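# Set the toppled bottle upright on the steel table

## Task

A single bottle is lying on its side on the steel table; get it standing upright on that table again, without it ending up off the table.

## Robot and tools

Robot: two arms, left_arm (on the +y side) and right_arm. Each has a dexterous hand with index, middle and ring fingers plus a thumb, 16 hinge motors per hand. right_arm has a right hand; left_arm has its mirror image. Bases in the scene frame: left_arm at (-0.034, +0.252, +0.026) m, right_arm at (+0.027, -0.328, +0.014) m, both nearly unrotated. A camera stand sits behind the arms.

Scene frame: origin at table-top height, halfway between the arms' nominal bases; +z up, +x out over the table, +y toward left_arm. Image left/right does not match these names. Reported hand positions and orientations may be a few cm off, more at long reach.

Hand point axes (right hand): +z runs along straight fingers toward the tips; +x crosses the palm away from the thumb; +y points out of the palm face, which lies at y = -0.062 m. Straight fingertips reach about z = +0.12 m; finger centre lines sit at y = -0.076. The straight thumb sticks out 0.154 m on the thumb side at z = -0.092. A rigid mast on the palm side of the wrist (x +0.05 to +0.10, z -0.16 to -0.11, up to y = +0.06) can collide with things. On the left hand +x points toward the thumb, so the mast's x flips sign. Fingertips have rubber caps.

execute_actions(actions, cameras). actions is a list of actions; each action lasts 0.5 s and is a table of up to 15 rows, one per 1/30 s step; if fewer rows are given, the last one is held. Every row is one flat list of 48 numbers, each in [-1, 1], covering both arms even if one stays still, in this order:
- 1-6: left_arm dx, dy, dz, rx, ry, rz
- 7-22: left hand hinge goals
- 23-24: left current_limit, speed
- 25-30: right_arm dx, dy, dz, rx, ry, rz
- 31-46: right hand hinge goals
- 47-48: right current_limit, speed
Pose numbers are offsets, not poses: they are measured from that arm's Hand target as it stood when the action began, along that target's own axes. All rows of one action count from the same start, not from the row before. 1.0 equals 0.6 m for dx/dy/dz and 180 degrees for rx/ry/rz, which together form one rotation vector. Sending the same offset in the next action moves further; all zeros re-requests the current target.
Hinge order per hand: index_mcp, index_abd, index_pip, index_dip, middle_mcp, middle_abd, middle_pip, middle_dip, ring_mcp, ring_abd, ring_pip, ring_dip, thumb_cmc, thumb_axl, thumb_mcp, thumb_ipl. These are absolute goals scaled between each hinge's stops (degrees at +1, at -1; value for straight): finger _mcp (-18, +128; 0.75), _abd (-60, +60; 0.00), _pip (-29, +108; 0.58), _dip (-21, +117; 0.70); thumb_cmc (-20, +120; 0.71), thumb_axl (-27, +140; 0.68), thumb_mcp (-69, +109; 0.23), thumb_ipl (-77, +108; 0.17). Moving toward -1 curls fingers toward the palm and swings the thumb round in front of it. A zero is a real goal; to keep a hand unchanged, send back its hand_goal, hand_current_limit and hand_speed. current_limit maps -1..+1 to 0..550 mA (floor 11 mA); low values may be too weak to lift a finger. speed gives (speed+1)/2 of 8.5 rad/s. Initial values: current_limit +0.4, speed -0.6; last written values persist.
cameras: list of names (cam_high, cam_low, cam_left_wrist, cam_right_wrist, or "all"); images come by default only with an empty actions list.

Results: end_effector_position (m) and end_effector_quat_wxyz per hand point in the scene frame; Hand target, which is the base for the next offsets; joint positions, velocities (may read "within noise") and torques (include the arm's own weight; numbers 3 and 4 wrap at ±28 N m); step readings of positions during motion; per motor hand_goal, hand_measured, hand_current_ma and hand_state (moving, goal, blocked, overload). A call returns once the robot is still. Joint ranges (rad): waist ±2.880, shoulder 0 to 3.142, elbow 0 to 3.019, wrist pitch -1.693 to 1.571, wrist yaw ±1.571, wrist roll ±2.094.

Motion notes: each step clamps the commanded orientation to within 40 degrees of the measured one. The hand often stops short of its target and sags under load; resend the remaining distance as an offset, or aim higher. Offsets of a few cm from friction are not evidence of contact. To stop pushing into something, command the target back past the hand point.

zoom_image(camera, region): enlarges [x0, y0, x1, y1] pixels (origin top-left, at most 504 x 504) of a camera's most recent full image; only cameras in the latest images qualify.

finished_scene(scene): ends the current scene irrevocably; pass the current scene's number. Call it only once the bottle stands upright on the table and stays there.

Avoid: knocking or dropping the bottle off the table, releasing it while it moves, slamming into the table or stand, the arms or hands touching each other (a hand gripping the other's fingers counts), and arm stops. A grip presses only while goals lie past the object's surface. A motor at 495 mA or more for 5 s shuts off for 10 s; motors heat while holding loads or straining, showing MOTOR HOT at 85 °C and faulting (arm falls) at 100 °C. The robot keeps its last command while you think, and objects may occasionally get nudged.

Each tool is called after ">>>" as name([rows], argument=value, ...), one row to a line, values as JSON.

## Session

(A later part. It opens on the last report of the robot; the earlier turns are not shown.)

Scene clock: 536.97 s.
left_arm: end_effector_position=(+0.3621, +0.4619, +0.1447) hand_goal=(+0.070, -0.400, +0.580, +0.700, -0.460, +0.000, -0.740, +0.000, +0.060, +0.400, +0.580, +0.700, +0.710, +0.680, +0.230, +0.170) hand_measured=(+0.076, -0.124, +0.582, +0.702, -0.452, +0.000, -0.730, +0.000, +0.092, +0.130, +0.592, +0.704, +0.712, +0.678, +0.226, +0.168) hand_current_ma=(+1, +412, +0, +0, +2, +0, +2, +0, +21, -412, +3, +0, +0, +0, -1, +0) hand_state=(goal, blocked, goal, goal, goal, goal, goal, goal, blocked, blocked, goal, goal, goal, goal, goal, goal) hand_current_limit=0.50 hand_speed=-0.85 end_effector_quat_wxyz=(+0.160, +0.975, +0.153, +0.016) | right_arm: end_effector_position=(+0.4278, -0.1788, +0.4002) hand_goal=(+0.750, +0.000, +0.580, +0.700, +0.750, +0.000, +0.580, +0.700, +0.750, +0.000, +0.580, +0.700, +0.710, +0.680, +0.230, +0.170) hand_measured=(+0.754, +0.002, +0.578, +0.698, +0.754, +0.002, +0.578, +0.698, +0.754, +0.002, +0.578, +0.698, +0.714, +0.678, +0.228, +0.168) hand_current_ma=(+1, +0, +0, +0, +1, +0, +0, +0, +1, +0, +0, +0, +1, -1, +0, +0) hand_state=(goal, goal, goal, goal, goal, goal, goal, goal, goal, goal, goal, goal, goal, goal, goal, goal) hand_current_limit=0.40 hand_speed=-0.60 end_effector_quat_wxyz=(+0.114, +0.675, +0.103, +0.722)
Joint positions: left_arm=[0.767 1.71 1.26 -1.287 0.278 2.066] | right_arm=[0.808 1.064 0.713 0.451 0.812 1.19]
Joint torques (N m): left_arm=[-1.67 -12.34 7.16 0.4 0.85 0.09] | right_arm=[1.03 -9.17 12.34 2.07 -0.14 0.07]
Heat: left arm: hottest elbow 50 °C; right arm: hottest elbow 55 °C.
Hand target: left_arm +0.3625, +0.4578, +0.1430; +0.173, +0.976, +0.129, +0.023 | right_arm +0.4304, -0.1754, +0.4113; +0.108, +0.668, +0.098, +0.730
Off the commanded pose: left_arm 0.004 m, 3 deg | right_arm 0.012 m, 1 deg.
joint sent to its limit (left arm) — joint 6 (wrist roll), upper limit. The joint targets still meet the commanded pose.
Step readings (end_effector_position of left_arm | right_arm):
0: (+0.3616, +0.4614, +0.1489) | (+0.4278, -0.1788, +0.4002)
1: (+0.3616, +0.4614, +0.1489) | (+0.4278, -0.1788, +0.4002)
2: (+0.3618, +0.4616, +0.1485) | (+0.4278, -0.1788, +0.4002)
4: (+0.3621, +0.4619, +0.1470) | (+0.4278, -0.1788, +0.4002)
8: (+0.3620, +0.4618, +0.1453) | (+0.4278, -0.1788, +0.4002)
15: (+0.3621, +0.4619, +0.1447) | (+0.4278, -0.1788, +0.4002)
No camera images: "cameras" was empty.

>>> execute_actions([
  [[0,-0.0017,0.0047,0,0,0,0.07,-0.3,0.58,0.7,-0.46,0,-0.74,0,0.06,0.3,0.58,0.7,0.71,0.68,0.23,0.17,0.5,-0.9,0,0,0,0,0,0,0.75,0,0.58,0.7,0.75,0,0.58,0.7,0.75,0,0.58,0.7,0.71,0.68,0.23,0.17,0.4,-0.6]],
  [[0,0,0,0,0,0,0.07,-0.18,0.58,0.7,-0.46,0,-0.74,0,0.06,0.185,0.58,0.7,0.71,0.68,0.23,0.17,0.5,-0.9,0,0,0,0,0,0,0.75,0,0.58,0.7,0.75,0,0.58,0.7,0.75,0,0.58,0.7,0.71,0.68,0.23,0.17,0.4,-0.6]],
], cameras=["cam_high","cam_low"])

>>> zoom_image(camera="cam_high", region=[450, 100, 530, 180])

>>> zoom_image(camera="cam_low", region=[510, 270, 670, 390])

Scene clock: 543.03 s.
left_arm: end_effector_position=(+0.3619, +0.4614, +0.1432) hand_goal=(+0.070, -0.180, +0.580, +0.700, -0.460, +0.000, -0.740, +0.000, +0.060, +0.186, +0.580, +0.700, +0.710, +0.680, +0.230, +0.170) hand_measured=(+0.072, -0.118, +0.580, +0.700, -0.452, +0.000, -0.730, +0.000, +0.084, +0.124, +0.592, +0.704, +0.712, +0.678, +0.226, +0.168) hand_current_ma=(+0, +53, +0, +0, +2, +0, +2, +0, +13, -52, +3, +0, +0, +0, -1, +0) hand_state=(goal, blocked, goal, goal, goal, goal, goal, goal, blocked, blocked, goal, goal, goal, goal, goal, goal) hand_current_limit=0.50 hand_speed=-0.90 end_effector_quat_wxyz=(+0.160, +0.975, +0.152, +0.017) | right_arm: end_effector_position=(+0.4278, -0.1788, +0.4002) hand_goal=(+0.750, +0.000, +0.580, +0.700, +0.750, +0.000, +0.580, +0.700, +0.750, +0.000, +0.580, +0.700, +0.710, +0.680, +0.230, +0.170) hand_measured=(+0.754, +0.002, +0.578, +0.698, +0.754, +0.002, +0.578, +0.698, +0.754, +0.002, +0.578, +0.698, +0.714, +0.678, +0.228, +0.168) hand_current_ma=(+1, +0, +0, +0, +1, +0, +0, +0, +1, +0, +0, +0, +1, -1, +0, +0) hand_state=(goal, goal, goal, goal, goal, goal, goal, goal, goal, goal, goal, goal, goal, goal, goal, goal) hand_current_limit=0.40 hand_speed=-0.60 end_effector_quat_wxyz=(+0.114, +0.675, +0.103, +0.722)
Joint positions: left_arm=[0.767 1.71 1.255 -1.281 0.279 2.066] | right_arm=[0.808 1.064 0.713 0.451 0.812 1.19]
Joint torques (N m): left_arm=[-1.49 -12.16 7.17 0.46 0.78 0.09] | right_arm=[0.97 -9.35 12.34 2.09 -0.14 0.07]
Heat: left arm: hottest elbow 50 °C; right arm: hottest elbow 55 °C.
Hand target: left_arm +0.3625, +0.4578, +0.1400; +0.173, +0.976, +0.129, +0.022 | right_arm +0.4304, -0.1754, +0.4113; +0.108, +0.668, +0.098, +0.730
Off the commanded pose: left_arm 0.005 m, 3 deg | right_arm 0.012 m, 1 deg.
joint sent to its limit (left arm) — joint 6 (wrist roll), upper limit. The joint targets still meet the commanded pose.
Step readings (end_effector_position of left_arm | right_arm):
0: (+0.3621, +0.4619, +0.1447) | (+0.4278, -0.1788, +0.4002)
1: (+0.3621, +0.4619, +0.1447) | (+0.4278, -0.1788, +0.4002)
2: (+0.3622, +0.4620, +0.1445) | (+0.4278, -0.1788, +0.4002)
4: (+0.3620, +0.4618, +0.1439) | (+0.4278, -0.1788, +0.4002)
8: (+0.3621, +0.4616, +0.1434) | (+0.4278, -0.1788, +0.4002)
15: (+0.3620, +0.4615, +0.1433) | (+0.4278, -0.1788, +0.4002)
16: (+0.3620, +0.4615, +0.1433) | (+0.4278, -0.1788, +0.4002)
17: (+0.3620, +0.4615, +0.1433) | (+0.4278, -0.1788, +0.4002)
19: (+0.3620, +0.4615, +0.1433) | (+0.4278, -0.1788, +0.4002)
23: (+0.3620, +0.4615, +0.1433) | (+0.4278, -0.1788, +0.4002)
30: (+0.3619, +0.4614, +0.1432) | (+0.4278, -0.1788, +0.4002)
Images, in order (width x height): cam_high 896x504, cam_low 896x504.

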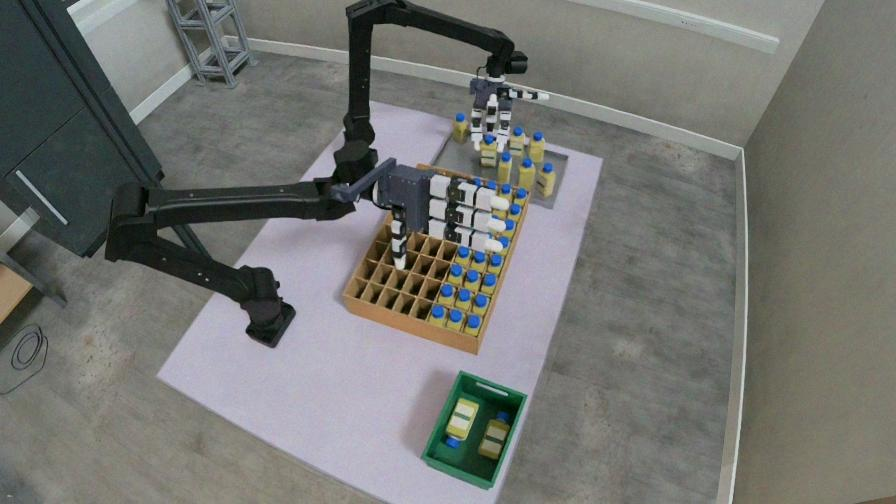

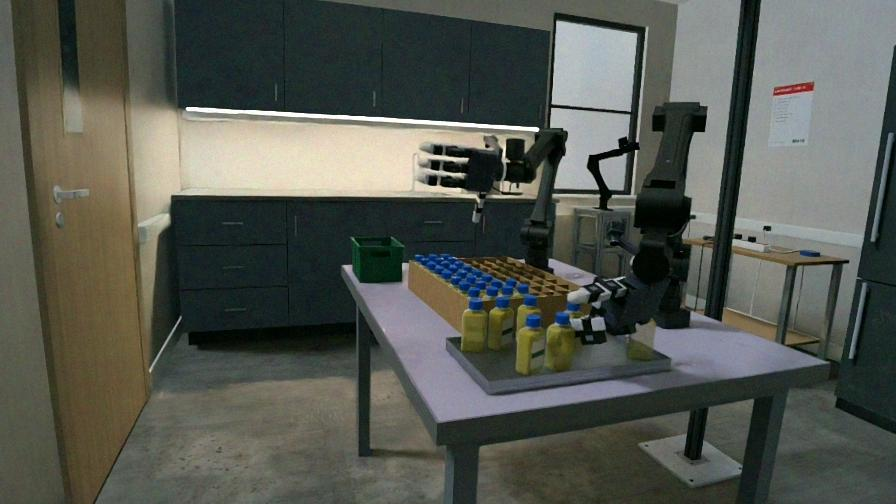

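Scaled by 6.300 from the camera's 896x504 image, which has a finer 1280x720 frame.

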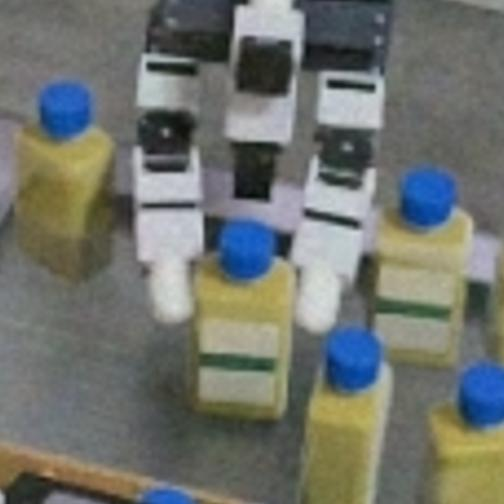

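Scaled by 3.150 from the camera's 896x504 image, which has a finer 1280x720 frame.

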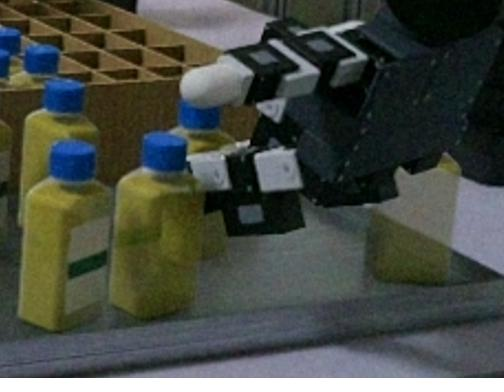

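>>> execute_actions([
  [[0,0,0,0,0,0,0.07,0.02,0.58,0.7,-0.46,0,-0.74,0,0.06,-0.02,0.58,0.7,0.71,0.68,0.23,0.17,0.5,-0.93,0,0,0,0,0,0,0.75,0,0.58,0.7,0.75,0,0.58,0.7,0.75,0,0.58,0.7,0.71,0.68,0.23,0.17,0.4,-0.6]],
  [[0,0,0,0,0,0,0.07,0.05,0.58,0.7,-0.46,0,-0.74,0,0.06,-0.1,0.58,0.7,0.71,0.68,0.23,0.17,0.5,-0.9,0,0,0,0,0,0,0.75,0,0.58,0.7,0.75,0,0.58,0.7,0.75,0,0.58,0.7,0.71,0.68,0.23,0.17,0.4,-0.6]],
], cameras=["cam_high","cam_low"])

>>> zoom_image(camera="cam_high", region=[450, 100, 530, 180])

>>> zoom_image(camera="cam_low", region=[510, 270, 670, 390])

Scene clock: 558.53 s.
left_arm: end_effector_position=(+0.3618, +0.4613, +0.1432) hand_goal=(+0.070, +0.050, +0.580, +0.700, -0.460, +0.000, -0.740, +0.000, +0.060, -0.100, +0.580, +0.700, +0.710, +0.680, +0.230, +0.170) hand_measured=(+0.076, +0.038, +0.580, +0.700, -0.452, +0.000, -0.730, +0.000, +0.080, -0.096, +0.588, +0.704, +0.712, +0.678, +0.226, +0.168) hand_current_ma=(+1, -2, +0, +0, +2, +0, +2, +0, +9, +0, +1, +0, +0, +0, -1, +0) hand_state=(goal, goal, goal, goal, goal, goal, goal, goal, goal, goal, goal, goal, goal, goal, goal, goal) hand_current_limit=0.50 hand_speed=-0.90 end_effector_quat_wxyz=(+0.160, +0.975, +0.152, +0.017) | right_arm: end_effector_position=(+0.4278, -0.1788, +0.4002) hand_goal=(+0.750, +0.000, +0.580, +0.700, +0.750, +0.000, +0.580, +0.700, +0.750, +0.000, +0.580, +0.700, +0.710, +0.680, +0.230, +0.170) hand_measured=(+0.754, +0.002, +0.578, +0.698, +0.754, +0.002, +0.578, +0.698, +0.754, +0.002, +0.578, +0.698, +0.714, +0.678, +0.228, +0.168) hand_current_ma=(+1, +0, +0, +0, +1, +0, +0, +0, +1, +0, +0, +0, +1, -1, +0, +0) hand_state=(goal, goal, goal, goal, goal, goal, goal, goal, goal, goal, goal, goal, goal, goal, goal, goal) hand_current_limit=0.40 hand_speed=-0.60 end_effector_quat_wxyz=(+0.114, +0.675, +0.103, +0.722)
Joint positions: left_arm=[0.767 1.71 1.255 -1.281 0.279 2.068] | right_arm=[0.808 1.064 0.713 0.451 0.812 1.19]
Joint torques (N m): left_arm=[-1.67 -12.04 7.15 0.44 0.78 0.1] | right_arm=[1.03 -9.17 12.31 2.09 -0.14 0.07]
Heat: left arm: hottest elbow 49 °C; right arm: hottest elbow 55 °C.
Hand target: left_arm +0.3625, +0.4578, +0.1400; +0.173, +0.976, +0.129, +0.022 | right_arm +0.4304, -0.1754, +0.4113; +0.108, +0.668, +0.098, +0.730
Off the commanded pose: left_arm 0.005 m, 3 deg | right_arm 0.012 m, 1 deg.
joint sent to its limit (left arm) — joint 6 (wrist roll), upper limit. The joint targets still meet the commanded pose.
Step readings (end_effector_position of left_arm | right_arm):
0: (+0.3619, +0.4614, +0.1432) | (+0.4278, -0.1788, +0.4002)
1: (+0.3619, +0.4614, +0.1432) | (+0.4278, -0.1788, +0.4002)
2: (+0.3619, +0.4614, +0.1432) | (+0.4278, -0.1788, +0.4002)
4: (+0.3619, +0.4614, +0.1432) | (+0.4278, -0.1788, +0.4002)
8: (+0.3619, +0.4614, +0.1432) | (+0.4278, -0.1788, +0.4002)
15: (+0.3619, +0.4614, +0.1432) | (+0.4278, -0.1788, +0.4002)
16: (+0.3619, +0.4614, +0.1432) | (+0.4278, -0.1788, +0.4002)
17: (+0.3619, +0.4614, +0.1432) | (+0.4278, -0.1788, +0.4002)
19: (+0.3619, +0.4614, +0.1432) | (+0.4278, -0.1788, +0.4002)
23: (+0.3618, +0.4613, +0.1432) | (+0.4278, -0.1788, +0.4002)
30: (+0.3618, +0.4613, +0.1432) | (+0.4278, -0.1788, +0.4002)
Images, in order (width x height): cam_high 896x504, cam_low 896x504.

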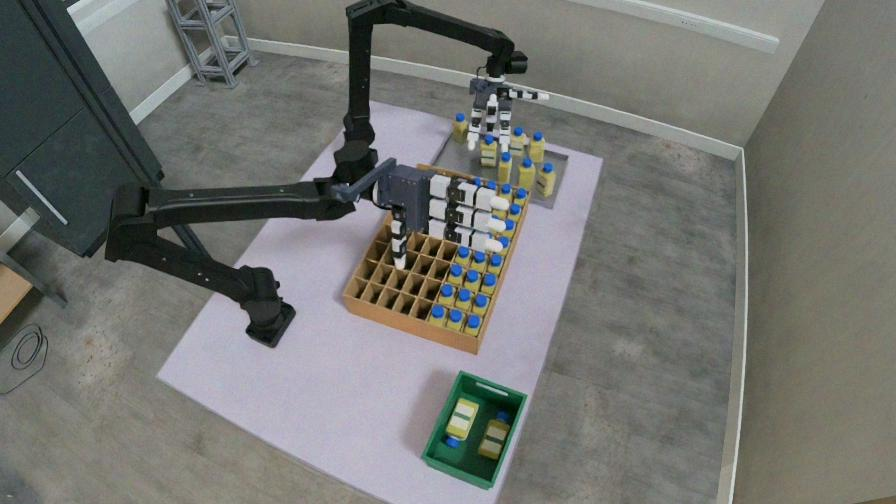

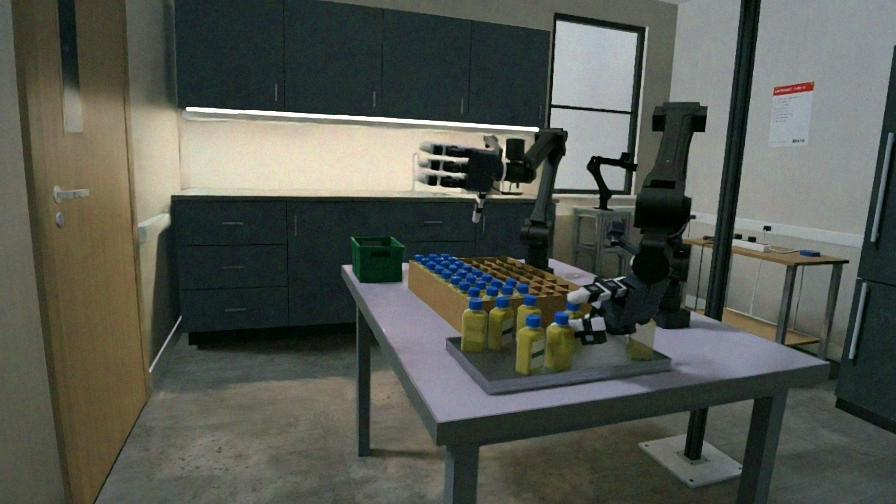

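Scaled by 6.300 from the camera's 896x504 image, which has a finer 1280x720 frame.

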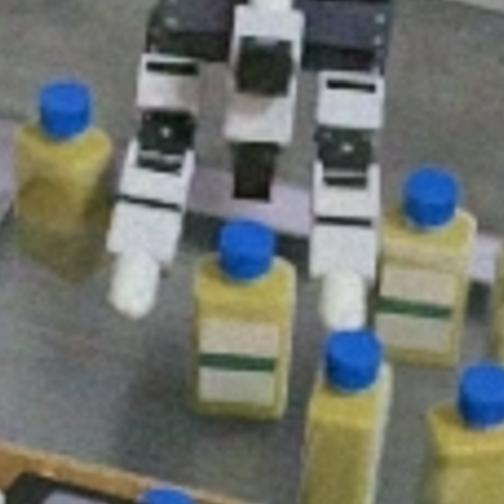

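Scaled by 3.150 from the camera's 896x504 image, which has a finer 1280x720 frame.

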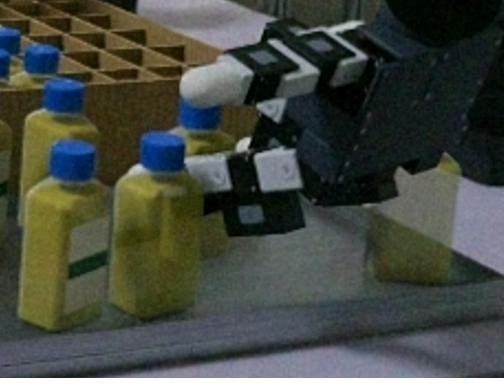

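>>> execute_actions([
  [[0.012,0.0157,-0.0563,0,0,0,0.07,0.0,0.58,0.7,-0.46,0,-0.74,0,0.06,-0.1,0.58,0.7,0.71,0.68,0.23,0.17,0.3,-0.85,0,0,0,0,0,0,0.75,0,0.58,0.7,0.75,0,0.58,0.7,0.75,0,0.58,0.7,0.71,0.68,0.23,0.17,0.4,-0.6]],
], cameras=["cam_high"])

>>> zoom_image(camera="cam_high", region=[450, 100, 530, 180])

Scene clock: 564.83 s.
left_arm: end_effector_position=(+0.3579, +0.4574, +0.1520) hand_goal=(+0.070, +0.000, +0.580, +0.700, -0.460, +0.000, -0.740, +0.000, +0.060, -0.100, +0.580, +0.700, +0.710, +0.680, +0.230, +0.170) hand_measured=(+0.076, +0.004, +0.580, +0.700, -0.452, +0.000, -0.730, +0.000, +0.080, -0.096, +0.586, +0.704, +0.712, +0.678, +0.226, +0.168) hand_current_ma=(+1, +0, +0, +0, +2, +0, +2, +0, +9, +0, +1, +0, +0, +0, -1, +0) hand_state=(goal, goal, goal, goal, goal, goal, goal, goal, goal, goal, goal, goal, goal, goal, goal, goal) hand_current_limit=0.30 hand_speed=-0.85 end_effector_quat_wxyz=(+0.172, +0.973, +0.155, +0.001) | right_arm: end_effector_position=(+0.4278, -0.1788, +0.4002) hand_goal=(+0.750, +0.000, +0.580, +0.700, +0.750, +0.000, +0.580, +0.700, +0.750, +0.000, +0.580, +0.700, +0.710, +0.680, +0.230, +0.170) hand_measured=(+0.754, +0.002, +0.578, +0.698, +0.754, +0.002, +0.578, +0.698, +0.754, +0.002, +0.578, +0.698, +0.714, +0.678, +0.228, +0.168) hand_current_ma=(+1, +0, +0, +0, +1, +0, +0, +0, +1, +0, +0, +0, +1, -1, +0, +0) hand_state=(goal, goal, goal, goal, goal, goal, goal, goal, goal, goal, goal, goal, goal, goal, goal, goal) hand_current_limit=0.40 hand_speed=-0.60 end_effector_quat_wxyz=(+0.114, +0.675, +0.103, +0.722)
Joint positions: left_arm=[0.767 1.71 1.274 -1.341 0.279 2.066] | right_arm=[0.808 1.064 0.713 0.451 0.812 1.19]
Joint torques (N m): left_arm=[-1.79 -13.8 12.07 -0.8 0.8 0.11] | right_arm=[1.14 -9.29 12.3 2.09 -0.13 0.07]
Heat: left arm: hottest elbow 48 °C; right arm: hottest elbow 55 °C.
Hand target: left_arm +0.3688, +0.4623, +0.1750; +0.173, +0.976, +0.129, +0.023 | right_arm +0.4304, -0.1754, +0.4113; +0.108, +0.668, +0.098, +0.730
Off the commanded pose: left_arm 0.026 m, 4 deg | right_arm 0.012 m, 1 deg.
joint sent to its limit (left arm) — joint 6 (wrist roll), upper limit. The joint targets still meet the commanded pose.
Step readings (end_effector_position of left_arm | right_arm):
0: (+0.3618, +0.4613, +0.1432) | (+0.4278, -0.1788, +0.4002)
1: (+0.3618, +0.4613, +0.1432) | (+0.4278, -0.1788, +0.4002)
2: (+0.3619, +0.4614, +0.1432) | (+0.4278, -0.1788, +0.4002)
4: (+0.3596, +0.4591, +0.1441) | (+0.4278, -0.1788, +0.4002)
8: (+0.3563, +0.4558, +0.1470) | (+0.4278, -0.1788, +0.4002)
15: (+0.3581, +0.4576, +0.1519) | (+0.4278, -0.1788, +0.4002)
Images, in order (width x height): cam_high 896x504.

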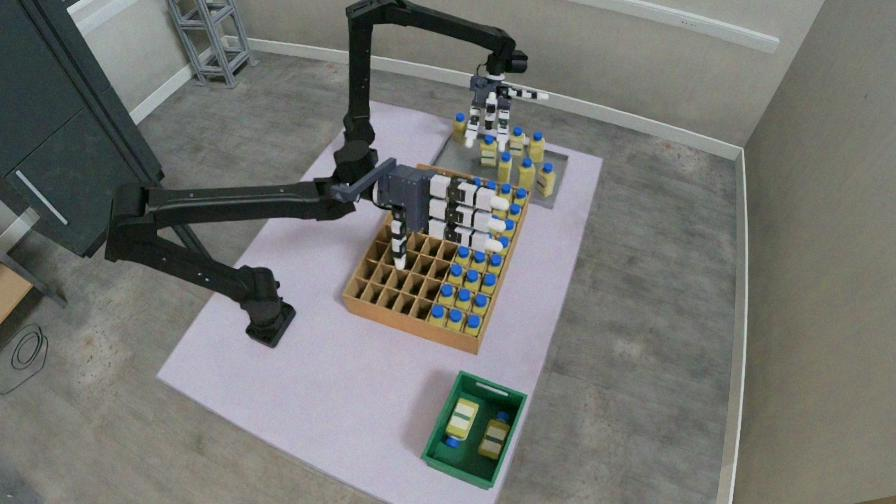

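Scaled by 6.300 from the camera's 896x504 image, which has a finer 1280x720 frame.

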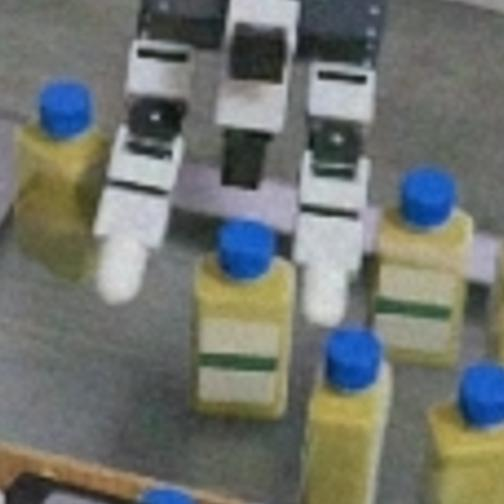

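>>> execute_actions([
  [[0.003,0.0229,-0.0625,0,0,0,0.07,0.0,0.58,0.7,-0.46,0,-0.74,0,0.06,-0.08,0.58,0.7,0.71,0.68,0.23,0.17,0.3,-0.85,0,0,0,0,0,0,0.75,0,0.58,0.7,0.75,0,0.58,0.7,0.75,0,0.58,0.7,0.71,0.68,0.23,0.17,0.4,-0.6]],
  [[0,0.0229,-0.0625,0,0,0,0.07,0.0,0.58,0.7,-0.46,0,-0.74,0,0.06,-0.08,0.58,0.7,0.71,0.68,0.23,0.17,0.3,-0.85,0,0,0,0,0,0,0.75,0,0.58,0.7,0.75,0,0.58,0.7,0.75,0,0.58,0.7,0.71,0.68,0.23,0.17,0.4,-0.6]],
], cameras=["cam_high","cam_low"])

>>> zoom_image(camera="cam_high", region=[450, 100, 530, 180])

>>> zoom_image(camera="cam_low", region=[510, 270, 670, 390])

Scene clock: 572.33 s.
left_arm: end_effector_position=(+0.3615, +0.4607, +0.2335) hand_goal=(+0.070, +0.000, +0.580, +0.700, -0.460, +0.000, -0.740, +0.000, +0.060, -0.080, +0.580, +0.700, +0.710, +0.680, +0.230, +0.170) hand_measured=(+0.078, +0.004, +0.580, +0.700, -0.452, +0.000, -0.730, +0.000, +0.078, -0.082, +0.586, +0.704, +0.712, +0.678, +0.226, +0.168) hand_current_ma=(+1, +0, +0, +0, +2, +0, +2, +0, +8, +0, +1, +0, +0, +0, -1, +0) hand_state=(goal, goal, goal, goal, goal, goal, goal, goal, goal, goal, goal, goal, goal, goal, goal, goal) hand_current_limit=0.30 hand_speed=-0.85 end_effector_quat_wxyz=(+0.171, +0.973, +0.155, +0.004) | right_arm: end_effector_position=(+0.4278, -0.1788, +0.4002) hand_goal=(+0.750, +0.000, +0.580, +0.700, +0.750, +0.000, +0.580, +0.700, +0.750, +0.000, +0.580, +0.700, +0.710, +0.680, +0.230, +0.170) hand_measured=(+0.754, +0.002, +0.578, +0.698, +0.754, +0.002, +0.578, +0.698, +0.754, +0.002, +0.578, +0.698, +0.714, +0.678, +0.228, +0.168) hand_current_ma=(+1, +0, +0, +0, +1, +0, +0, +0, +1, +0, +0, +0, +1, -1, +0, +0) hand_state=(goal, goal, goal, goal, goal, goal, goal, goal, goal, goal, goal, goal, goal, goal, goal, goal) hand_current_limit=0.40 hand_speed=-0.60 end_effector_quat_wxyz=(+0.114, +0.675, +0.103, +0.722)
Joint positions: left_arm=[0.767 1.65 1.422 -1.543 0.281 2.066] | right_arm=[0.808 1.064 0.713 0.451 0.812 1.19]
Joint torques (N m): left_arm=[-1.9 -13.04 13.03 -0.79 0.81 0.1] | right_arm=[1.03 -9.17 12.33 2.04 -0.13 0.07]
Heat: left arm: hottest elbow 49 °C; right arm: hottest elbow 56 °C.
Hand target: left_arm +0.3705, +0.4626, +0.2548; +0.173, +0.976, +0.129, +0.023 | right_arm +0.4304, -0.1754, +0.4113; +0.108, +0.668, +0.098, +0.730
Off the commanded pose: left_arm 0.023 m, 4 deg | right_arm 0.012 m, 1 deg.
joint sent to its limit (left arm) — joint 6 (wrist roll), upper limit. The joint targets still meet the commanded pose.
Step readings (end_effector_position of left_arm | right_arm):
0: (+0.3579, +0.4574, +0.1520) | (+0.4278, -0.1788, +0.4002)
1: (+0.3578, +0.4573, +0.1524) | (+0.4278, -0.1788, +0.4002)
2: (+0.3571, +0.4566, +0.1540) | (+0.4278, -0.1788, +0.4002)
4: (+0.3564, +0.4559, +0.1606) | (+0.4278, -0.1788, +0.4002)
8: (+0.3584, +0.4576, +0.1810) | (+0.4278, -0.1788, +0.4002)
15: (+0.3615, +0.4607, +0.1966) | (+0.4278, -0.1788, +0.4002)
16: (+0.3610, +0.4602, +0.1968) | (+0.4278, -0.1788, +0.4002)
17: (+0.3601, +0.4593, +0.1984) | (+0.4278, -0.1788, +0.4002)
19: (+0.3584, +0.4576, +0.2040) | (+0.4278, -0.1788, +0.4002)
23: (+0.3602, +0.4594, +0.2201) | (+0.4278, -0.1788, +0.4002)
30: (+0.3620, +0.4612, +0.2333) | (+0.4278, -0.1788, +0.4002)
Images, in order (width x height): cam_high 896x504, cam_low 896x504.

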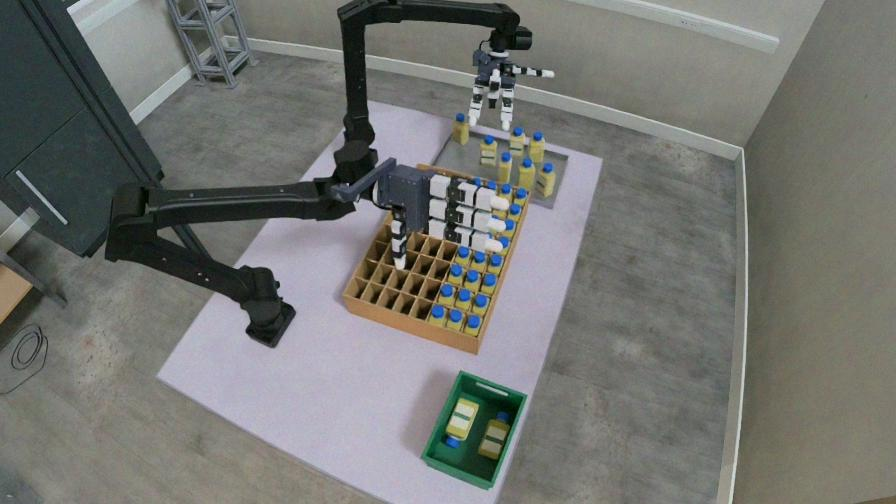

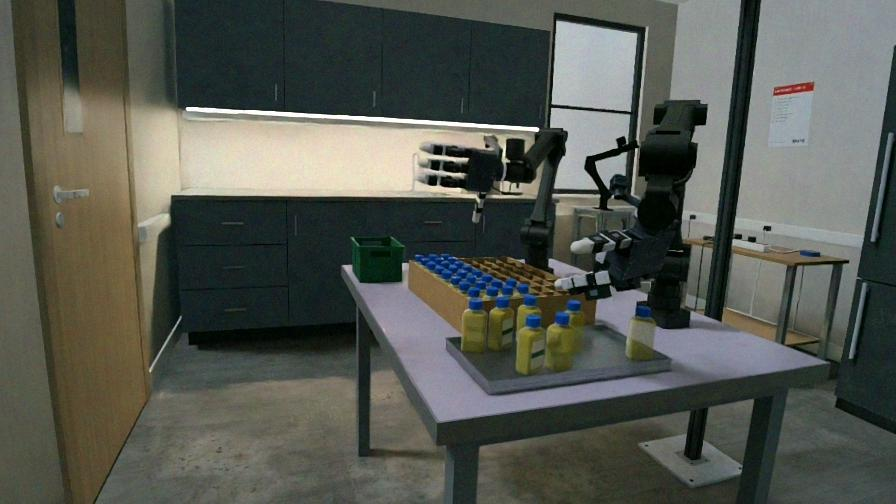

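Scaled by 6.300 from the camera's 896x504 image, which has a finer 1280x720 frame.

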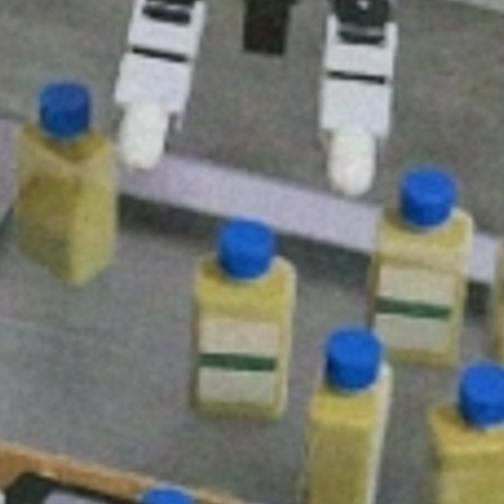

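Scaled by 3.150 from the camera's 896x504 image, which has a finer 1280x720 frame.

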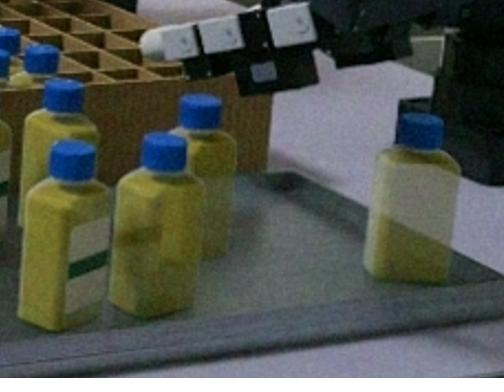

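The bottle is standing upright and the hand is clear of it.

>>> finished_scene(scene=2)

The scene is finished: the task was done.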